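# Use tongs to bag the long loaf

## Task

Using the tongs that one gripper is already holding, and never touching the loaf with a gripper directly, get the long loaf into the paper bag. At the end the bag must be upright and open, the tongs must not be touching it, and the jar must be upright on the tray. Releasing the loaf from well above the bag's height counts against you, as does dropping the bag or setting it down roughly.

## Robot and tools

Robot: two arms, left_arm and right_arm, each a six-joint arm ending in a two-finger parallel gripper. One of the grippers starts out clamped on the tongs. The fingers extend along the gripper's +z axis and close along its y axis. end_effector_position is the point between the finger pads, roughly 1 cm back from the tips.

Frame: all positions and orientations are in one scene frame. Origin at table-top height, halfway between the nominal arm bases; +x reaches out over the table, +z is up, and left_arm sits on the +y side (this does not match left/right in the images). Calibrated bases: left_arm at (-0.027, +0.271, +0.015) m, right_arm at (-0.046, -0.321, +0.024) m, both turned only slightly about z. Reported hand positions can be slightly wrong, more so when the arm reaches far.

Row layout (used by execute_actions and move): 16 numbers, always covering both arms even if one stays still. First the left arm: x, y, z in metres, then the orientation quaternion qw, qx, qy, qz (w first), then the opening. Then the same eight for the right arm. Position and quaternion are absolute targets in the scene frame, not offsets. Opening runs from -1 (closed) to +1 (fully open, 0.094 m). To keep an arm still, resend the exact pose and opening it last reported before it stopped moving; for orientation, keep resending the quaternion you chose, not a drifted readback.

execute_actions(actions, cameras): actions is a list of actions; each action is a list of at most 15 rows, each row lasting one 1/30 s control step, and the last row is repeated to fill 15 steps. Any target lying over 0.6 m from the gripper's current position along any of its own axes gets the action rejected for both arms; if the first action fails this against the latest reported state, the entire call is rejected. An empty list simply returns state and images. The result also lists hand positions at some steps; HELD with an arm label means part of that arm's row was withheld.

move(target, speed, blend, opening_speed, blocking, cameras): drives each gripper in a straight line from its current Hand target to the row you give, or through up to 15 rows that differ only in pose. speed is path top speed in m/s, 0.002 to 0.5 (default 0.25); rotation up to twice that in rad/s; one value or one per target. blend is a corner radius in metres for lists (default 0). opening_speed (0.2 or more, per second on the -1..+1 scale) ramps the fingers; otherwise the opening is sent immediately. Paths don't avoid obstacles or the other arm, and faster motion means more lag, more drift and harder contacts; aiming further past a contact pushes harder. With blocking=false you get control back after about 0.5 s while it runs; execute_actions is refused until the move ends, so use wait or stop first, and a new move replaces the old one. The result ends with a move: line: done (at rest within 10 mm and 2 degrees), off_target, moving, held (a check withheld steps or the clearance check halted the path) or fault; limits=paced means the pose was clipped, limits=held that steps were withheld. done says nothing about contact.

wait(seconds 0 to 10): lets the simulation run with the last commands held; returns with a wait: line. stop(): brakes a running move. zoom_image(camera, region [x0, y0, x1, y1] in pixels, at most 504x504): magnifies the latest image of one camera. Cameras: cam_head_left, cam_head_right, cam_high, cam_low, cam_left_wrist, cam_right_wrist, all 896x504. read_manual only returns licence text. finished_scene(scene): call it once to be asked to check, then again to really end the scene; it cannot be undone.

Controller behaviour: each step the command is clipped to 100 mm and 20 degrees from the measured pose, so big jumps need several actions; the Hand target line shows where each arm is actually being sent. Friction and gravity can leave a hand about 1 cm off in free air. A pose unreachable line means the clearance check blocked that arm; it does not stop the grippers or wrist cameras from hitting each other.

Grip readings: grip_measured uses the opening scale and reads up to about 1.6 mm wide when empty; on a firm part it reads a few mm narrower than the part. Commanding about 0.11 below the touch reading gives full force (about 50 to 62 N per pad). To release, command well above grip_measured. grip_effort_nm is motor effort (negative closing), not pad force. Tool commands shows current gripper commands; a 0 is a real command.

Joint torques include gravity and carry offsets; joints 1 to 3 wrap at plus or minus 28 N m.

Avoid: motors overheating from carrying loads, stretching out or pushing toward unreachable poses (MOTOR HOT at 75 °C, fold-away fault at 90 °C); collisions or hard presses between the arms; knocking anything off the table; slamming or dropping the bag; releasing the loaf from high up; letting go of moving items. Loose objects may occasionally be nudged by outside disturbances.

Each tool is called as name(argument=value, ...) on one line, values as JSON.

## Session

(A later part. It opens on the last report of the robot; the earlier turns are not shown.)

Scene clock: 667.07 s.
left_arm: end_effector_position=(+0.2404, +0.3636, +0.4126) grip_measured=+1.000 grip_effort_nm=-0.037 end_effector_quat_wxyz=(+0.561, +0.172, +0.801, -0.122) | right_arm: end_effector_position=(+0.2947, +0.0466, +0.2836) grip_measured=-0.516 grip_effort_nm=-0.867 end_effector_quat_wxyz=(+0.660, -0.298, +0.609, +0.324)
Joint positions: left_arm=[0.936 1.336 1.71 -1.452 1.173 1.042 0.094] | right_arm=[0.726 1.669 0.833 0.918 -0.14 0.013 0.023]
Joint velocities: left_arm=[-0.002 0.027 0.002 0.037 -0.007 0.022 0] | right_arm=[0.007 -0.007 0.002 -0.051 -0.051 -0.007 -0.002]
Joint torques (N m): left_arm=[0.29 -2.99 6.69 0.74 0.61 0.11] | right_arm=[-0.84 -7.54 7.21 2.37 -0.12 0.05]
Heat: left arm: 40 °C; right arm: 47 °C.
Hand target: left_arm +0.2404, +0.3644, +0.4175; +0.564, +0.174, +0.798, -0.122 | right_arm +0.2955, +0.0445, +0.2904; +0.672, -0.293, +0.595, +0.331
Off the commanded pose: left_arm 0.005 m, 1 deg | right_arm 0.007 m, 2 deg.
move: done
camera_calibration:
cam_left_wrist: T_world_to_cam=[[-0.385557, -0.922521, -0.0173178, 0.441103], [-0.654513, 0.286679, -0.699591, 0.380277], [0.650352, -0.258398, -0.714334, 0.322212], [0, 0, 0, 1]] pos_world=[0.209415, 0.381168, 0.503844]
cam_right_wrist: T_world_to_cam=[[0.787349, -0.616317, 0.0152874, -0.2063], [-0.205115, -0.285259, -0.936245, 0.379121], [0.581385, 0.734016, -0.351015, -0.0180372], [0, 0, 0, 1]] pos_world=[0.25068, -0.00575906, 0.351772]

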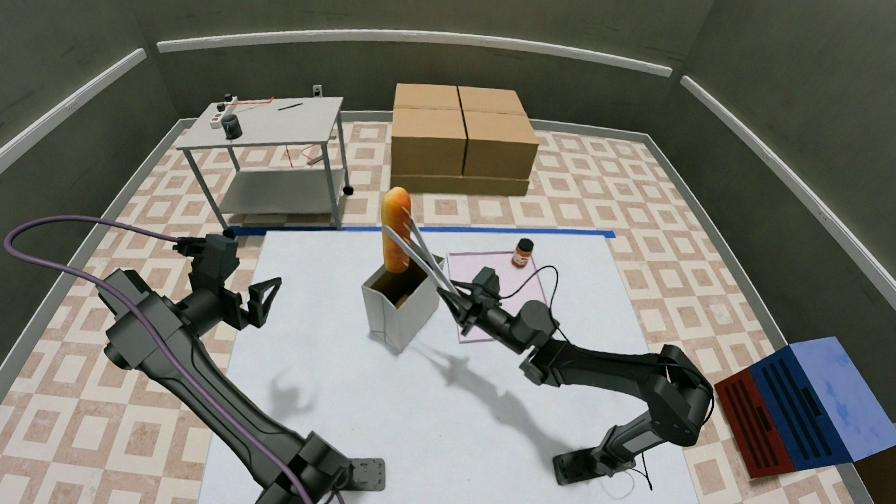

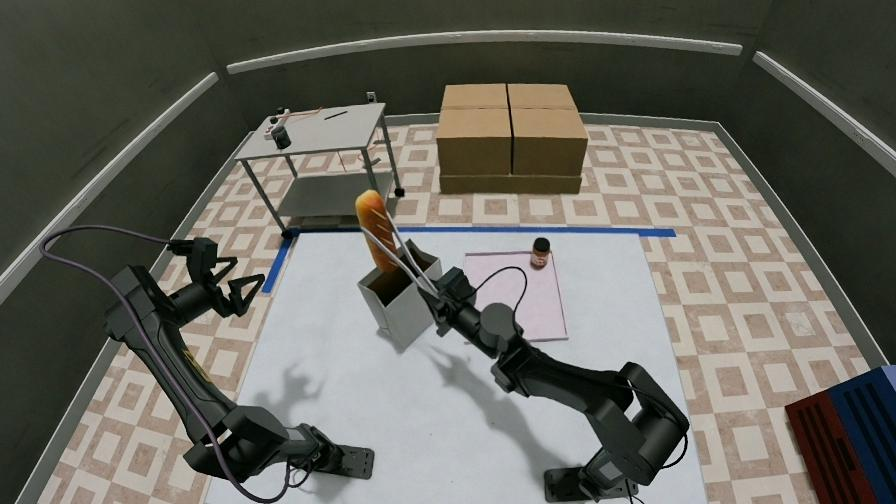

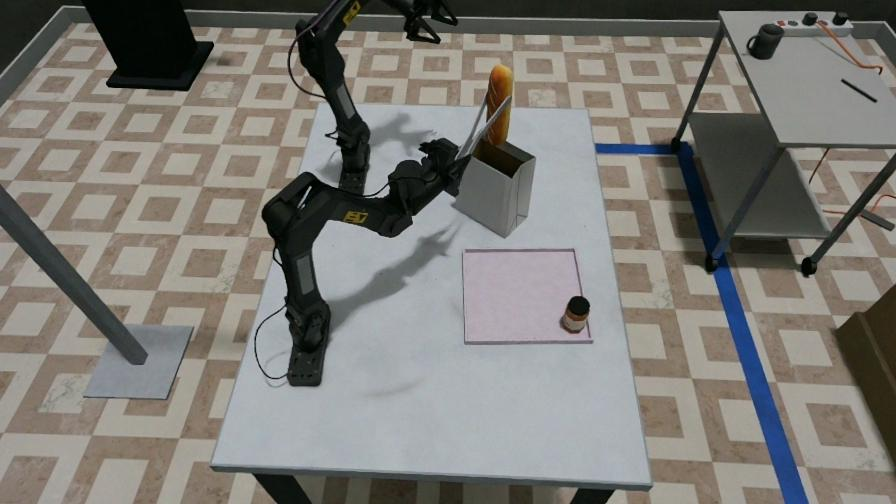

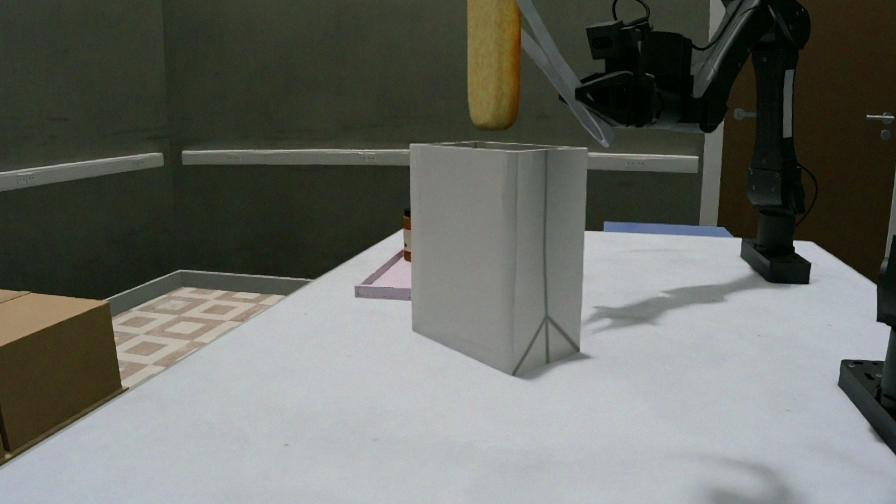

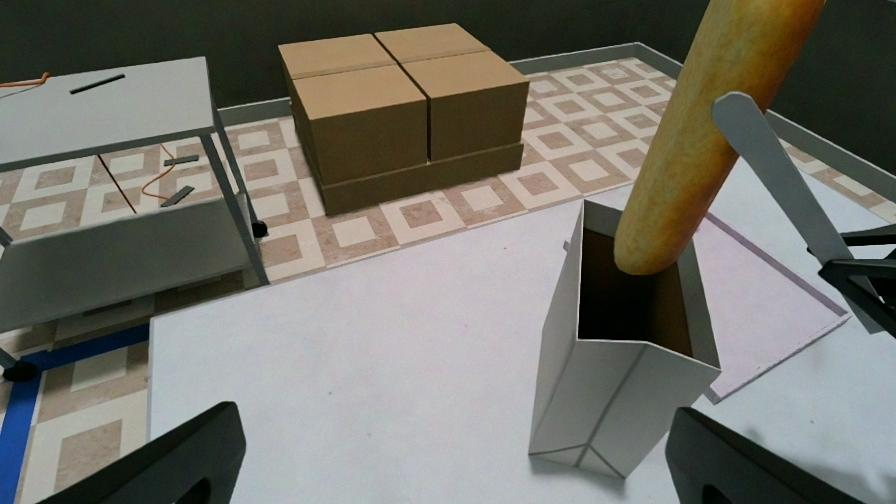

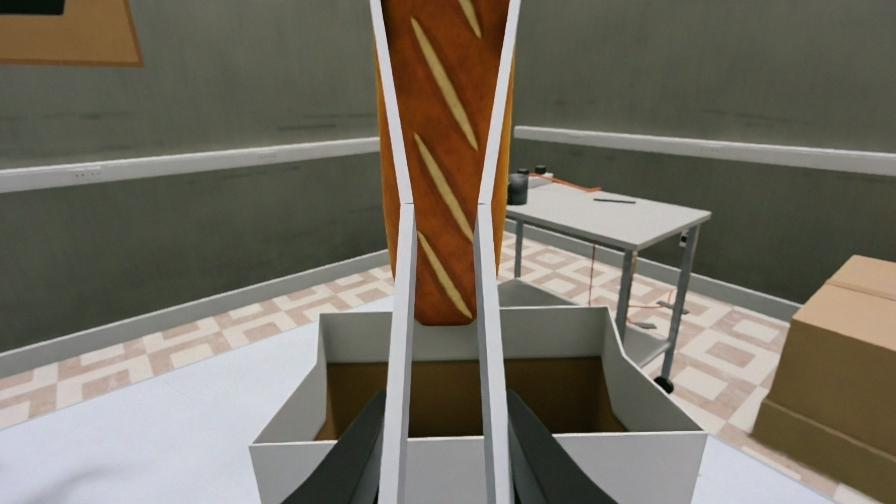

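move(target=[0.2405,0.3645,0.4176,0.564,0.174,0.798,-0.123,1.0,0.303,0.0375,0.240,0.6717,-0.2931,0.5943,0.3313,-0.52], speed=0.05)

zoom_image(camera="cam_left_wrist", region=[520, 0, 800, 400])

zoom_image(camera="cam_low", region=[390, 0, 640, 180])

Scene clock: 702.67 s.
left_arm: end_effector_position=(+0.2404, +0.3637, +0.4125) grip_measured=+1.000 grip_effort_nm=-0.042 end_effector_quat_wxyz=(+0.561, +0.172, +0.801, -0.122) | right_arm: end_effector_position=(+0.3016, +0.0387, +0.2364) grip_measured=-0.519 grip_effort_nm=-0.339 end_effector_quat_wxyz=(+0.662, -0.297, +0.607, +0.325)
Joint positions: left_arm=[0.936 1.336 1.71 -1.452 1.173 1.042 0.094] | right_arm=[0.694 1.808 0.75 1.147 -0.17 0.017 0.023]
Joint velocities: left_arm=[-0.002 0.027 0.017 -0.022 -0.095 0.007 0] | right_arm=[0.007 0.007 -0.007 -0.007 0.051 0.022 0.005]
Joint torques (N m): left_arm=[0.54 -2.96 6.71 0.79 0.61 0.11] | right_arm=[-0.83 -7.47 6.32 2.36 -0.09 0.07]
Heat: left arm: 40 °C; right arm: 48 °C.
Hand target: left_arm +0.2404, +0.3645, +0.4175; +0.564, +0.173, +0.798, -0.122 | right_arm +0.3024, +0.0367, +0.2401; +0.671, -0.293, +0.595, +0.330
Off the commanded pose: left_arm 0.005 m, 1 deg | right_arm 0.004 m, 2 deg.
move: done
camera_calibration:
cam_left_wrist: T_world_to_cam=[[-0.385395, -0.922588, -0.017393, 0.441153], [-0.654756, 0.286698, -0.699356, 0.380179], [0.650204, -0.25814, -0.714562, 0.322222], [0, 0, 0, 1]] pos_world=[0.209432, 0.381184, 0.503801]
cam_right_wrist: T_world_to_cam=[[0.78672, -0.617127, 0.0150197, -0.21558], [-0.202107, -0.280486, -0.938339, 0.333467], [0.583287, 0.735175, -0.34539, -0.0347964], [0, 0, 0, 1]] pos_world=[0.257294, -0.013926, 0.304125]

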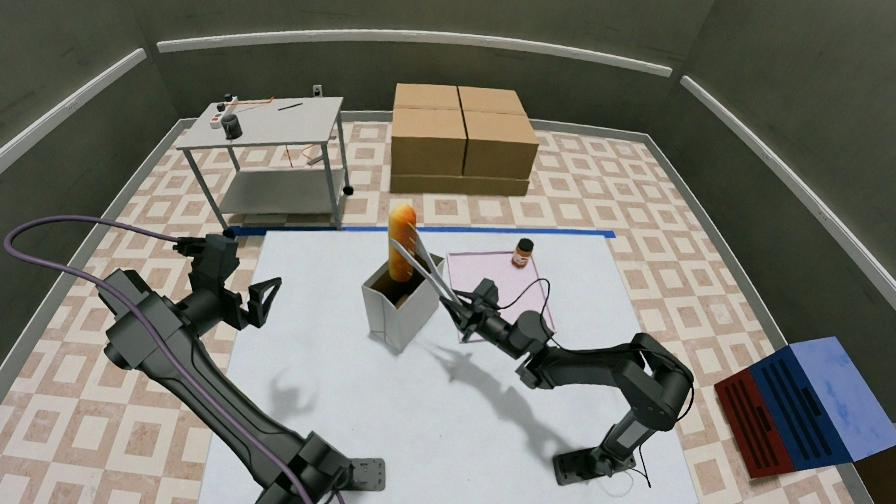

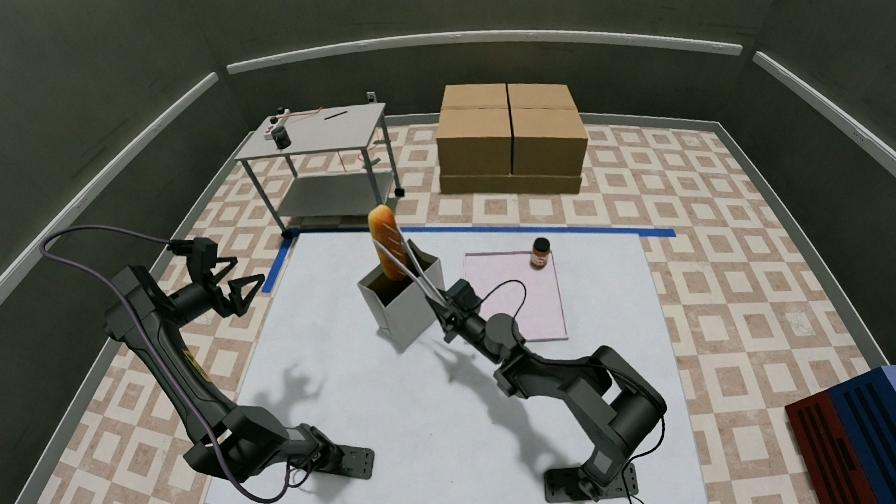

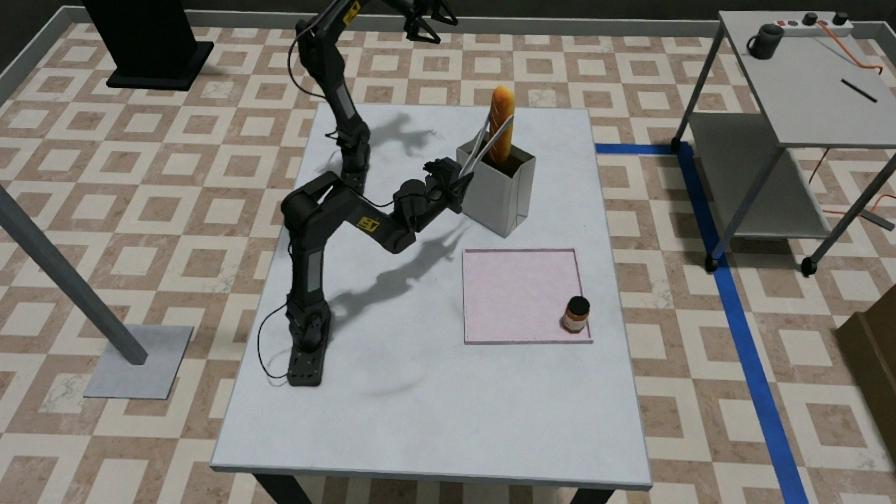

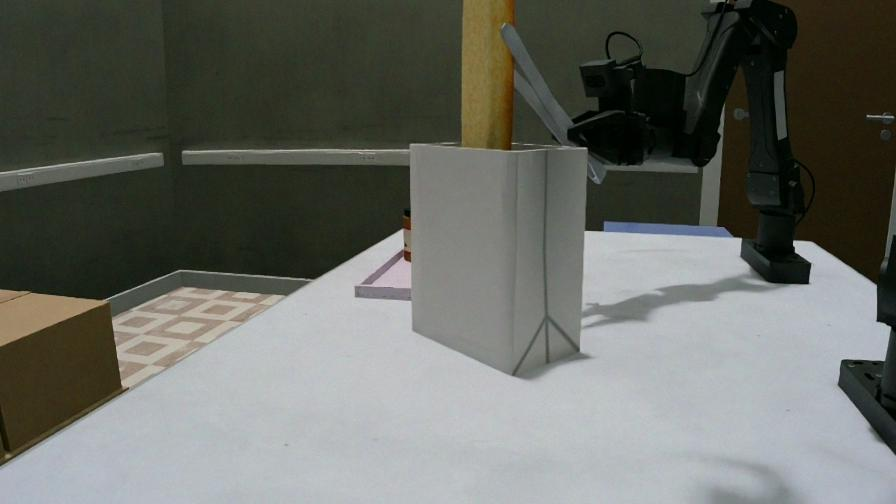

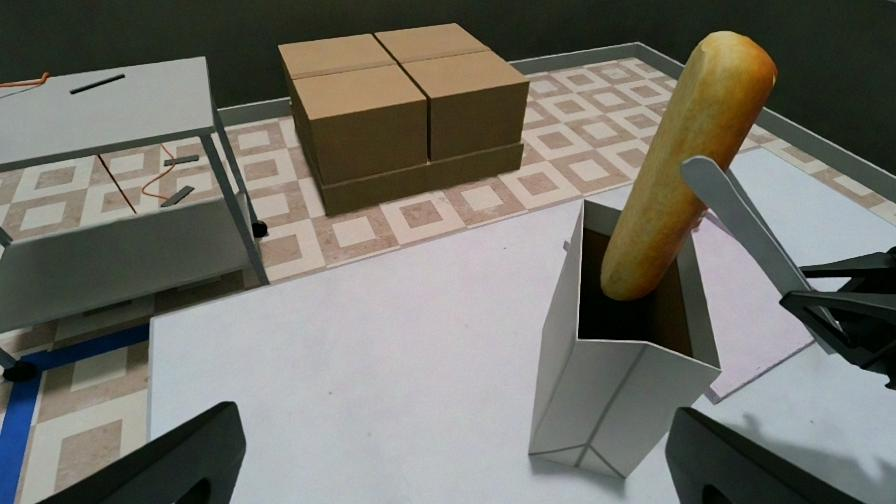

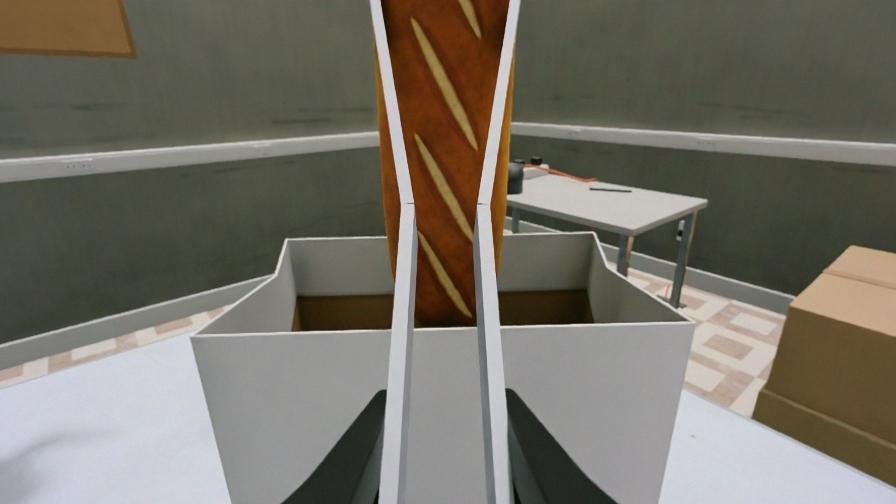

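Scaled by 1.260.

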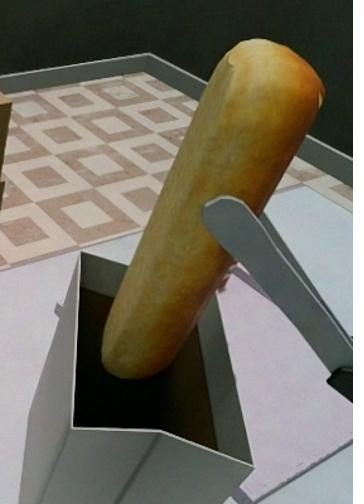

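Scaled by 2.016.

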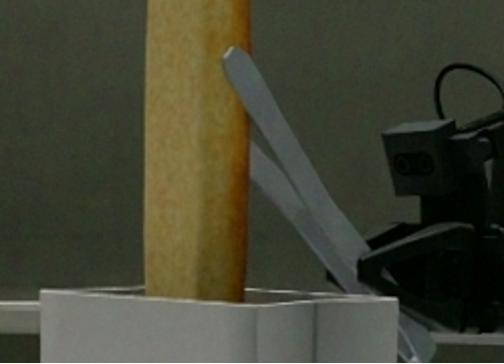

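move(target=[0.2405,0.3645,0.4176,0.564,0.174,0.798,-0.123,1.0,0.2995,0.0375,0.206,0.6717,-0.2931,0.5943,0.3313,-0.52], speed=0.04)

zoom_image(camera="cam_left_wrist", region=[520, 0, 800, 400])

zoom_image(camera="cam_low", region=[390, 0, 640, 220])

Scene clock: 721.40 s.
left_arm: end_effector_position=(+0.2404, +0.3637, +0.4125) grip_measured=+1.000 grip_effort_nm=-0.037 end_effector_quat_wxyz=(+0.561, +0.172, +0.801, -0.122) | right_arm: end_effector_position=(+0.3002, +0.0376, +0.2033) grip_measured=-0.519 grip_effort_nm=-0.872 end_effector_quat_wxyz=(+0.662, -0.297, +0.606, +0.326)
Joint positions: left_arm=[0.936 1.336 1.71 -1.452 1.173 1.042 0.094] | right_arm=[0.694 1.924 0.708 1.307 -0.171 0.017 0.023]
Joint velocities: left_arm=[-0.012 -0.002 -0.002 0.007 0.022 0.022 0] | right_arm=[0.007 -0.017 -0.007 -0.081 -0.051 -0.022 -0.004]
Joint torques (N m): left_arm=[0.57 -2.81 6.67 0.76 0.65 0.1] | right_arm=[-0.12 -7.73 5.48 2.34 -0.04 0.04]
Heat: left arm: 40 °C; right arm: 51 °C.
Hand target: left_arm +0.2404, +0.3644, +0.4175; +0.564, +0.174, +0.798, -0.122 | right_arm +0.2989, +0.0370, +0.2063; +0.671, -0.293, +0.595, +0.331
Off the commanded pose: left_arm 0.005 m, 1 deg | right_arm 0.003 m, 2 deg.
move: done
camera_calibration:
cam_left_wrist: T_world_to_cam=[[-0.385395, -0.922588, -0.017393, 0.441153], [-0.654756, 0.286698, -0.699356, 0.380179], [0.650204, -0.25814, -0.714562, 0.322222], [0, 0, 0, 1]] pos_world=[0.209432, 0.381184, 0.503801]
cam_right_wrist: T_world_to_cam=[[0.787188, -0.616528, 0.0150844, -0.214826], [-0.200538, -0.279025, -0.939111, 0.301419], [0.583198, 0.736232, -0.343283, -0.0449994], [0, 0, 0, 1]] pos_world=[0.255798, -0.0152128, 0.270858]

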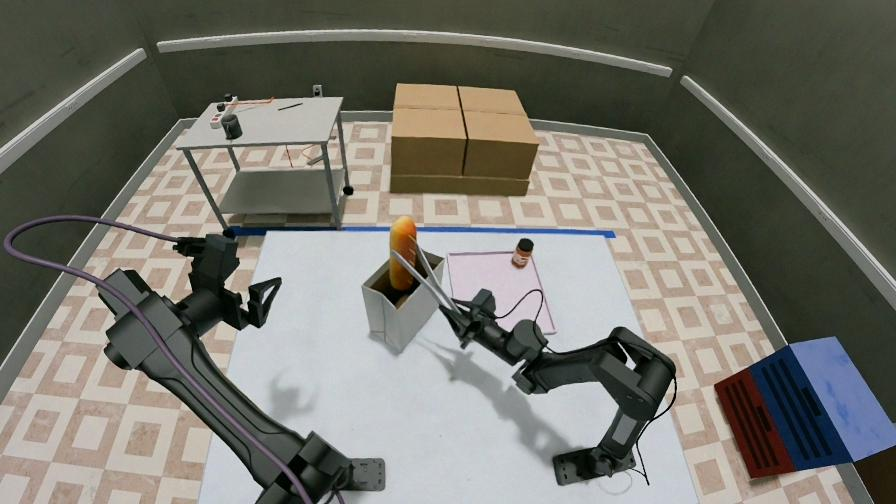

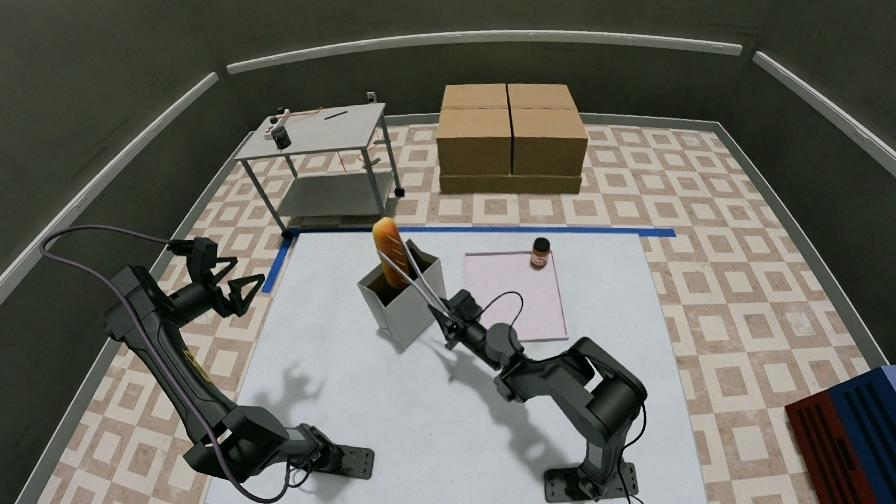

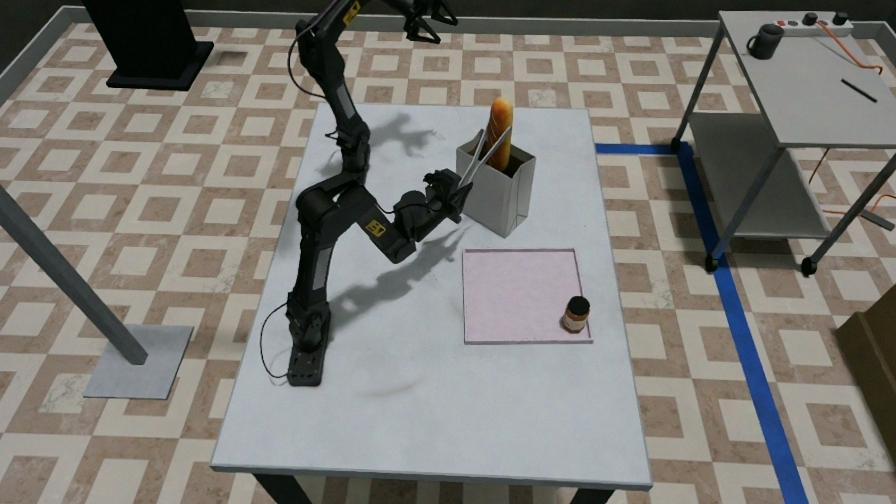

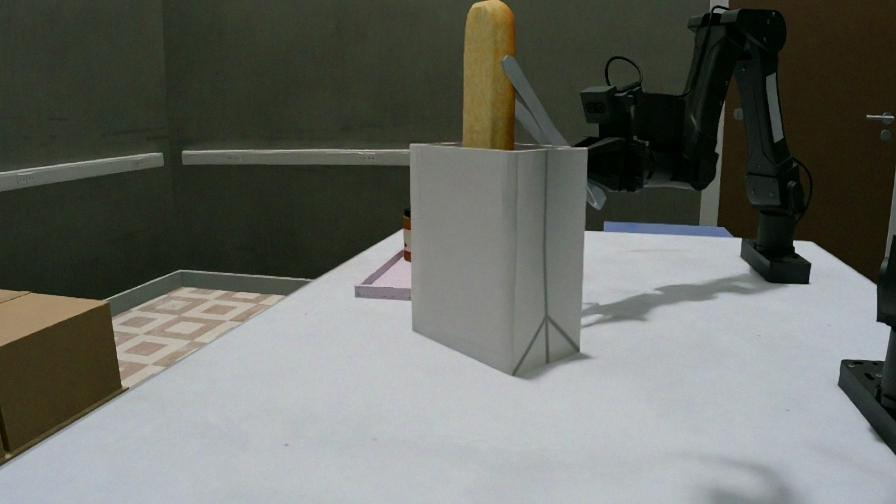

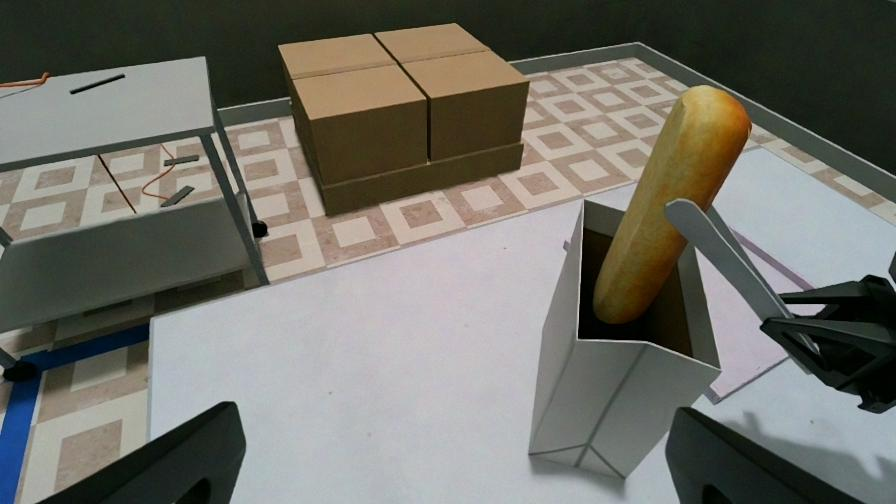

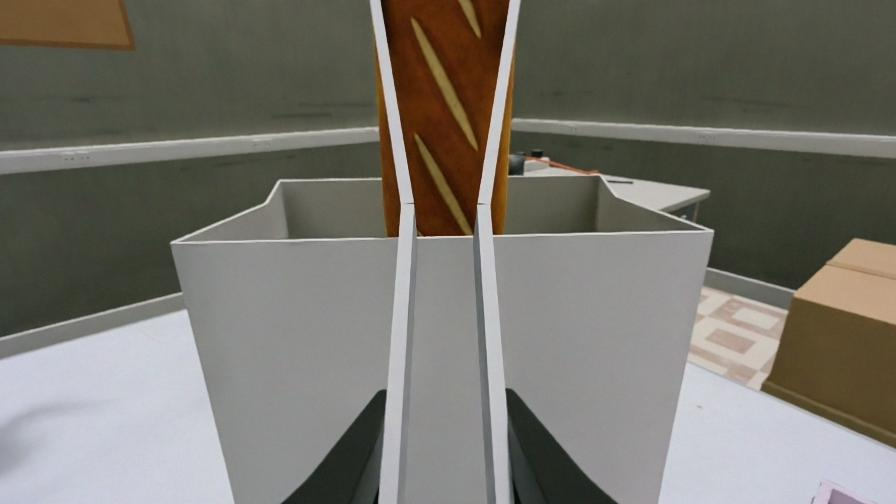

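Scaled by 1.260.

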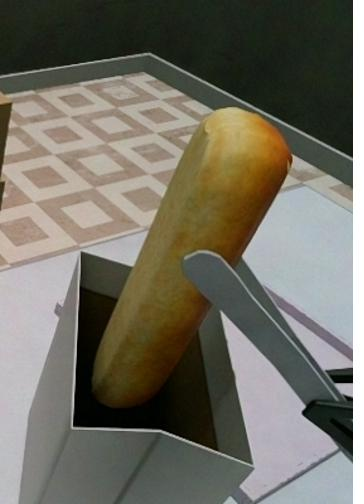

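Scaled by 2.016.

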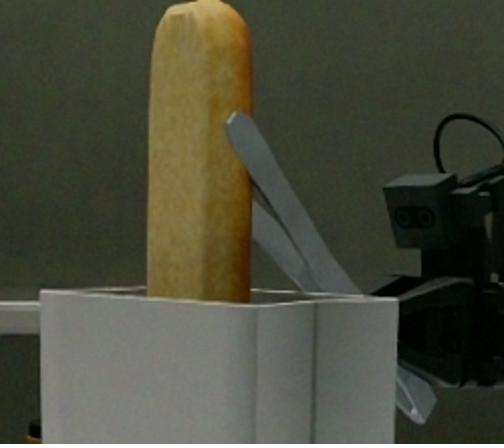

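execute_actions(actions=[], cameras=["all"])

Scene clock: 737.10 s.
left_arm: end_effector_position=(+0.2404, +0.3637, +0.4125) grip_measured=+1.000 grip_effort_nm=-0.042 end_effector_quat_wxyz=(+0.561, +0.172, +0.801, -0.122) | right_arm: end_effector_position=(+0.3002, +0.0376, +0.2036) grip_measured=-0.519 grip_effort_nm=-0.877 end_effector_quat_wxyz=(+0.663, -0.297, +0.606, +0.326)
Joint positions: left_arm=[0.936 1.336 1.71 -1.452 1.173 1.042 0.094] | right_arm=[0.694 1.924 0.708 1.308 -0.171 0.017 0.023]
Joint velocities: left_arm=[0.002 0.002 -0.007 -0.007 0.007 -0.037 0] | right_arm=[0.002 -0.002 0.017 -0.11 -0.051 0.051 -0.003]
Joint torques (N m): left_arm=[0.44 -2.93 6.6 0.76 0.66 0.09] | right_arm=[-0.1 -7.72 5.48 2.35 -0.04 0.03]
Heat: left arm: 40 °C; right arm: 54 °C.
Hand target: left_arm +0.2404, +0.3644, +0.4175; +0.564, +0.174, +0.798, -0.122 | right_arm +0.2989, +0.0370, +0.2063; +0.671, -0.293, +0.595, +0.331
Tool commands: left_gripper/opening=+1.0 right_gripper/opening=-0.52
Off the commanded pose: left_arm 0.005 m, 1 deg | right_arm 0.003 m, 2 deg.
camera_calibration:
cam_left_wrist: T_world_to_cam=[[-0.385395, -0.922588, -0.017393, 0.441153], [-0.654756, 0.286698, -0.699356, 0.380179], [0.650204, -0.25814, -0.714562, 0.322222], [0, 0, 0, 1]] pos_world=[0.209432, 0.381184, 0.503801]
cam_right_wrist: T_world_to_cam=[[0.787175, -0.61654, 0.0152736, -0.21486], [-0.199744, -0.2783, -0.939495, 0.301486], [0.583487, 0.736497, -0.342221, -0.0451924], [0, 0, 0, 1]] pos_world=[0.255722, -0.0152821, 0.271061]

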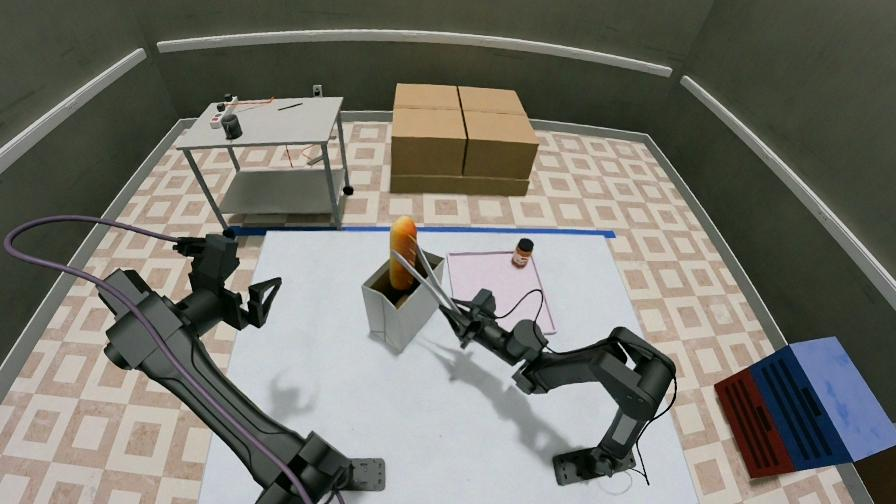

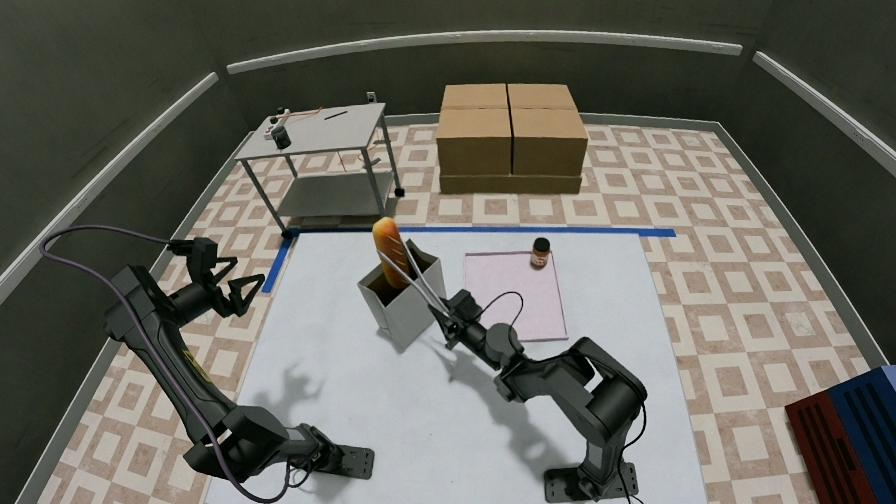

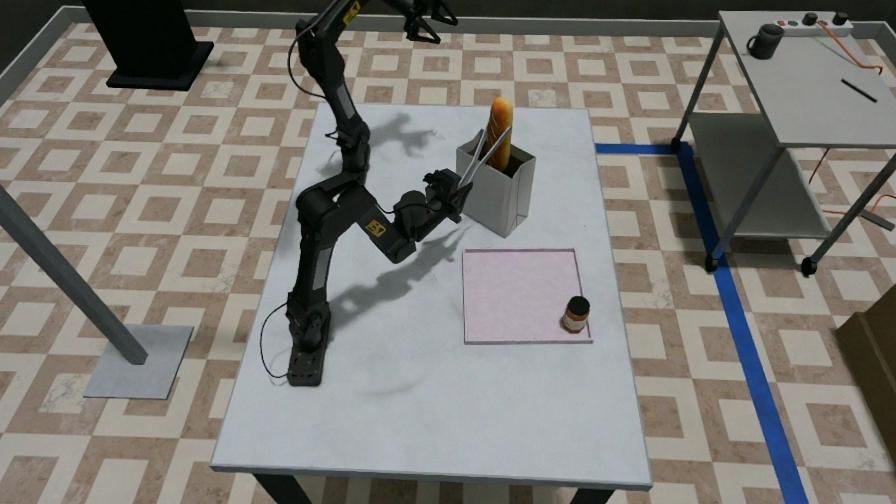

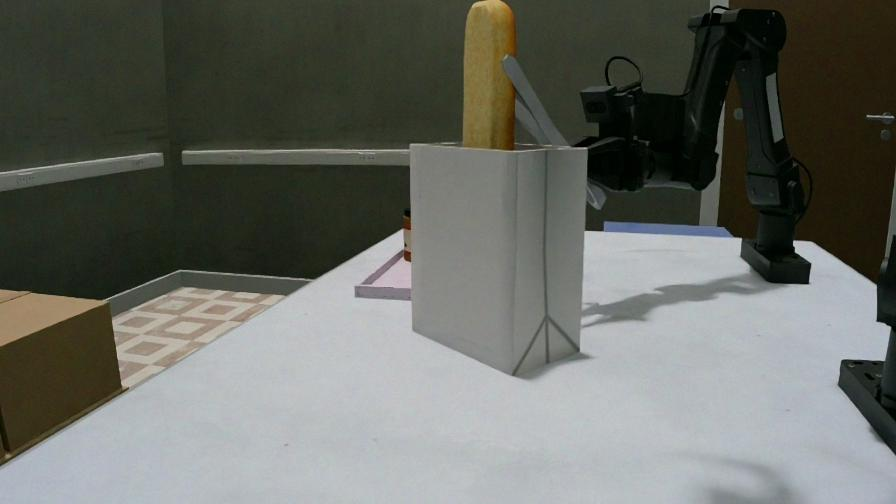

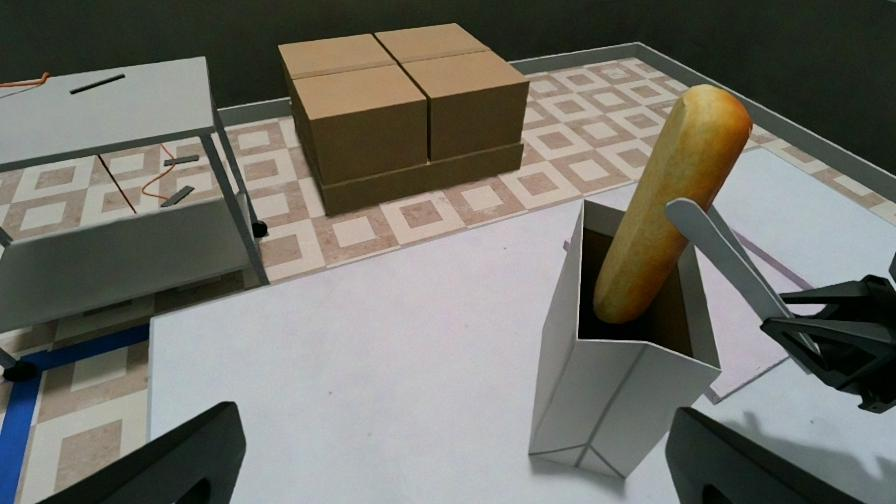

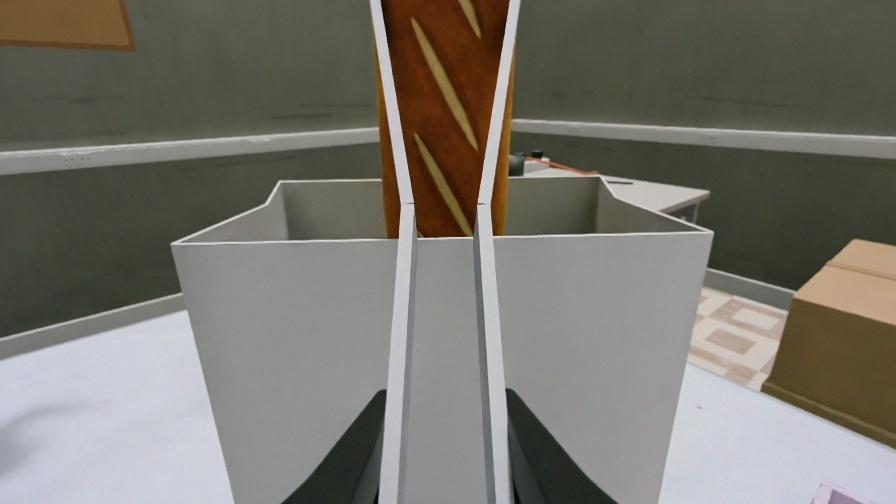

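move(target=[0.2405,0.3645,0.4176,0.564,0.174,0.798,-0.123,1.0,0.2995,0.0375,0.206,0.6717,-0.2931,0.5943,0.3313,-0.15], opening_speed=0.7, cameras=["cam_low","cam_left_wrist","cam_right_wrist"])

Scene clock: 742.60 s.
left_arm: end_effector_position=(+0.2404, +0.3637, +0.4125) grip_measured=+1.000 grip_effort_nm=-0.037 end_effector_quat_wxyz=(+0.561, +0.172, +0.801, -0.122) | right_arm: end_effector_position=(+0.2996, +0.0370, +0.2110) grip_measured=-0.152 grip_effort_nm=0.125 end_effector_quat_wxyz=(+0.672, -0.293, +0.595, +0.328)
Joint positions: left_arm=[0.936 1.336 1.71 -1.452 1.173 1.042 0.094] | right_arm=[0.694 1.924 0.708 1.338 -0.171 0.017 0.04]
Joint velocities: left_arm=[-0.017 -0.017 -0.017 -0.037 -0.037 -0.051 0] | right_arm=[0.007 0.002 -0.002 0.037 0.007 -0.037 -0.001]
Joint torques (N m): left_arm=[0.5 -3.07 6.84 0.74 0.66 0.08] | right_arm=[-0.1 -7.39 5.72 2.05 -0.03 0.03]
Heat: left arm: 40 °C; right arm: 55 °C.
Hand target: left_arm +0.2404, +0.3644, +0.4175; +0.564, +0.173, +0.798, -0.122 | right_arm +0.2994, +0.0374, +0.2061; +0.672, -0.293, +0.594, +0.331
Off the commanded pose: left_arm 0.005 m, 1 deg | right_arm 0.005 m, 0 deg.
move: done
camera_calibration:
cam_left_wrist: T_world_to_cam=[[-0.385395, -0.922588, -0.017393, 0.441153], [-0.654756, 0.286698, -0.699356, 0.380179], [0.650204, -0.25814, -0.714562, 0.322222], [0, 0, 0, 1]] pos_world=[0.209432, 0.381184, 0.503801]
cam_right_wrist: T_world_to_cam=[[0.786774, -0.616906, 0.0203095, -0.215771], [-0.178465, -0.258858, -0.949285, 0.303204], [0.590877, 0.743249, -0.31376, -0.0503695], [0, 0, 0, 1]] pos_world=[0.253637, -0.0171867, 0.276406]
Images, in order (width x height): cam_low 896x504, cam_left_wrist 896x504, cam_right_wrist 896x504.

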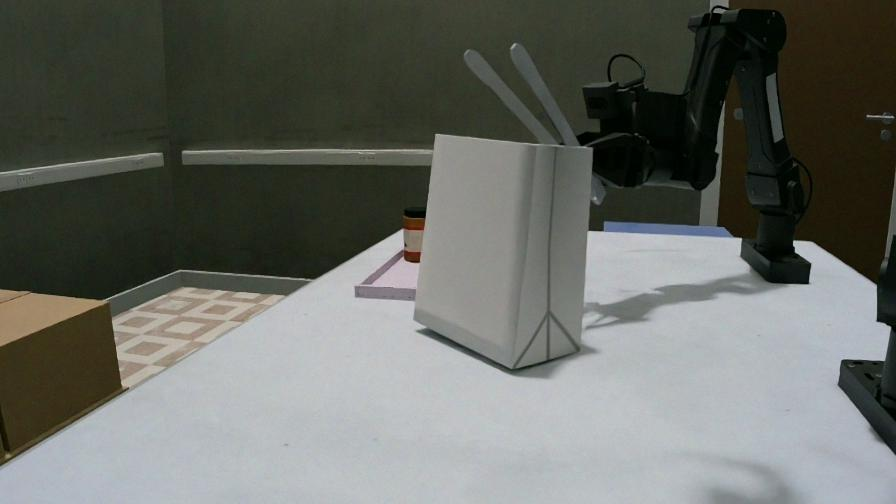

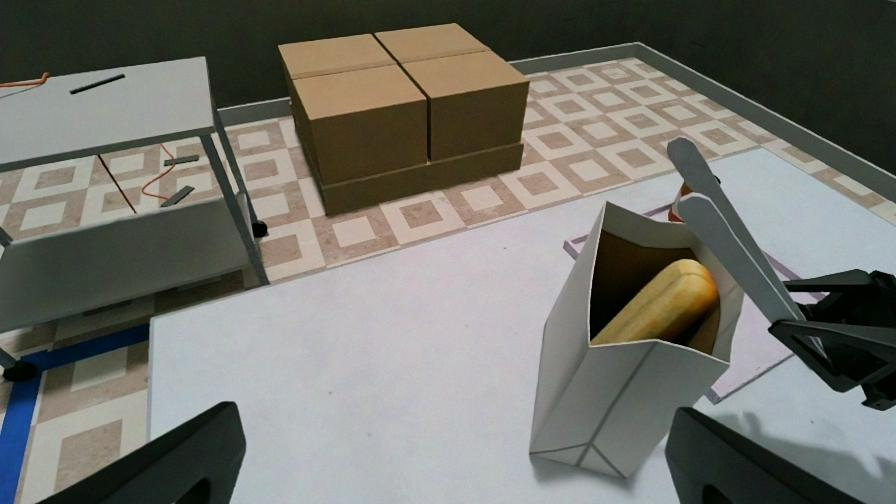

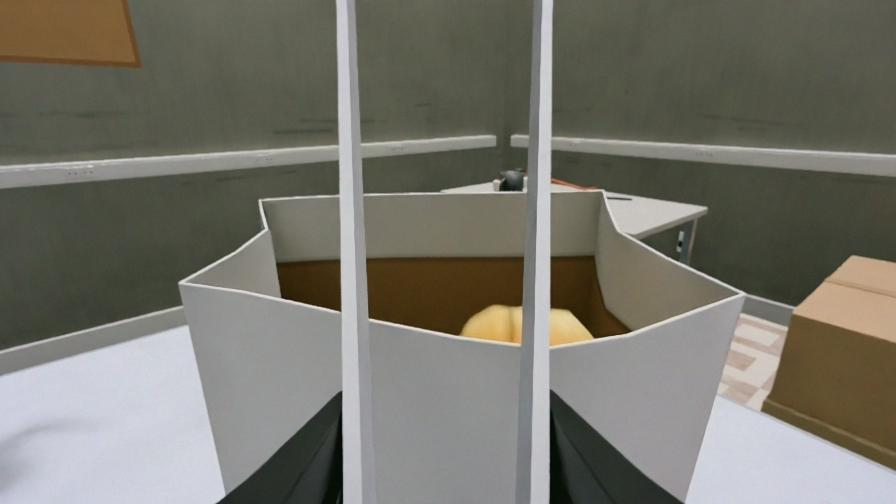

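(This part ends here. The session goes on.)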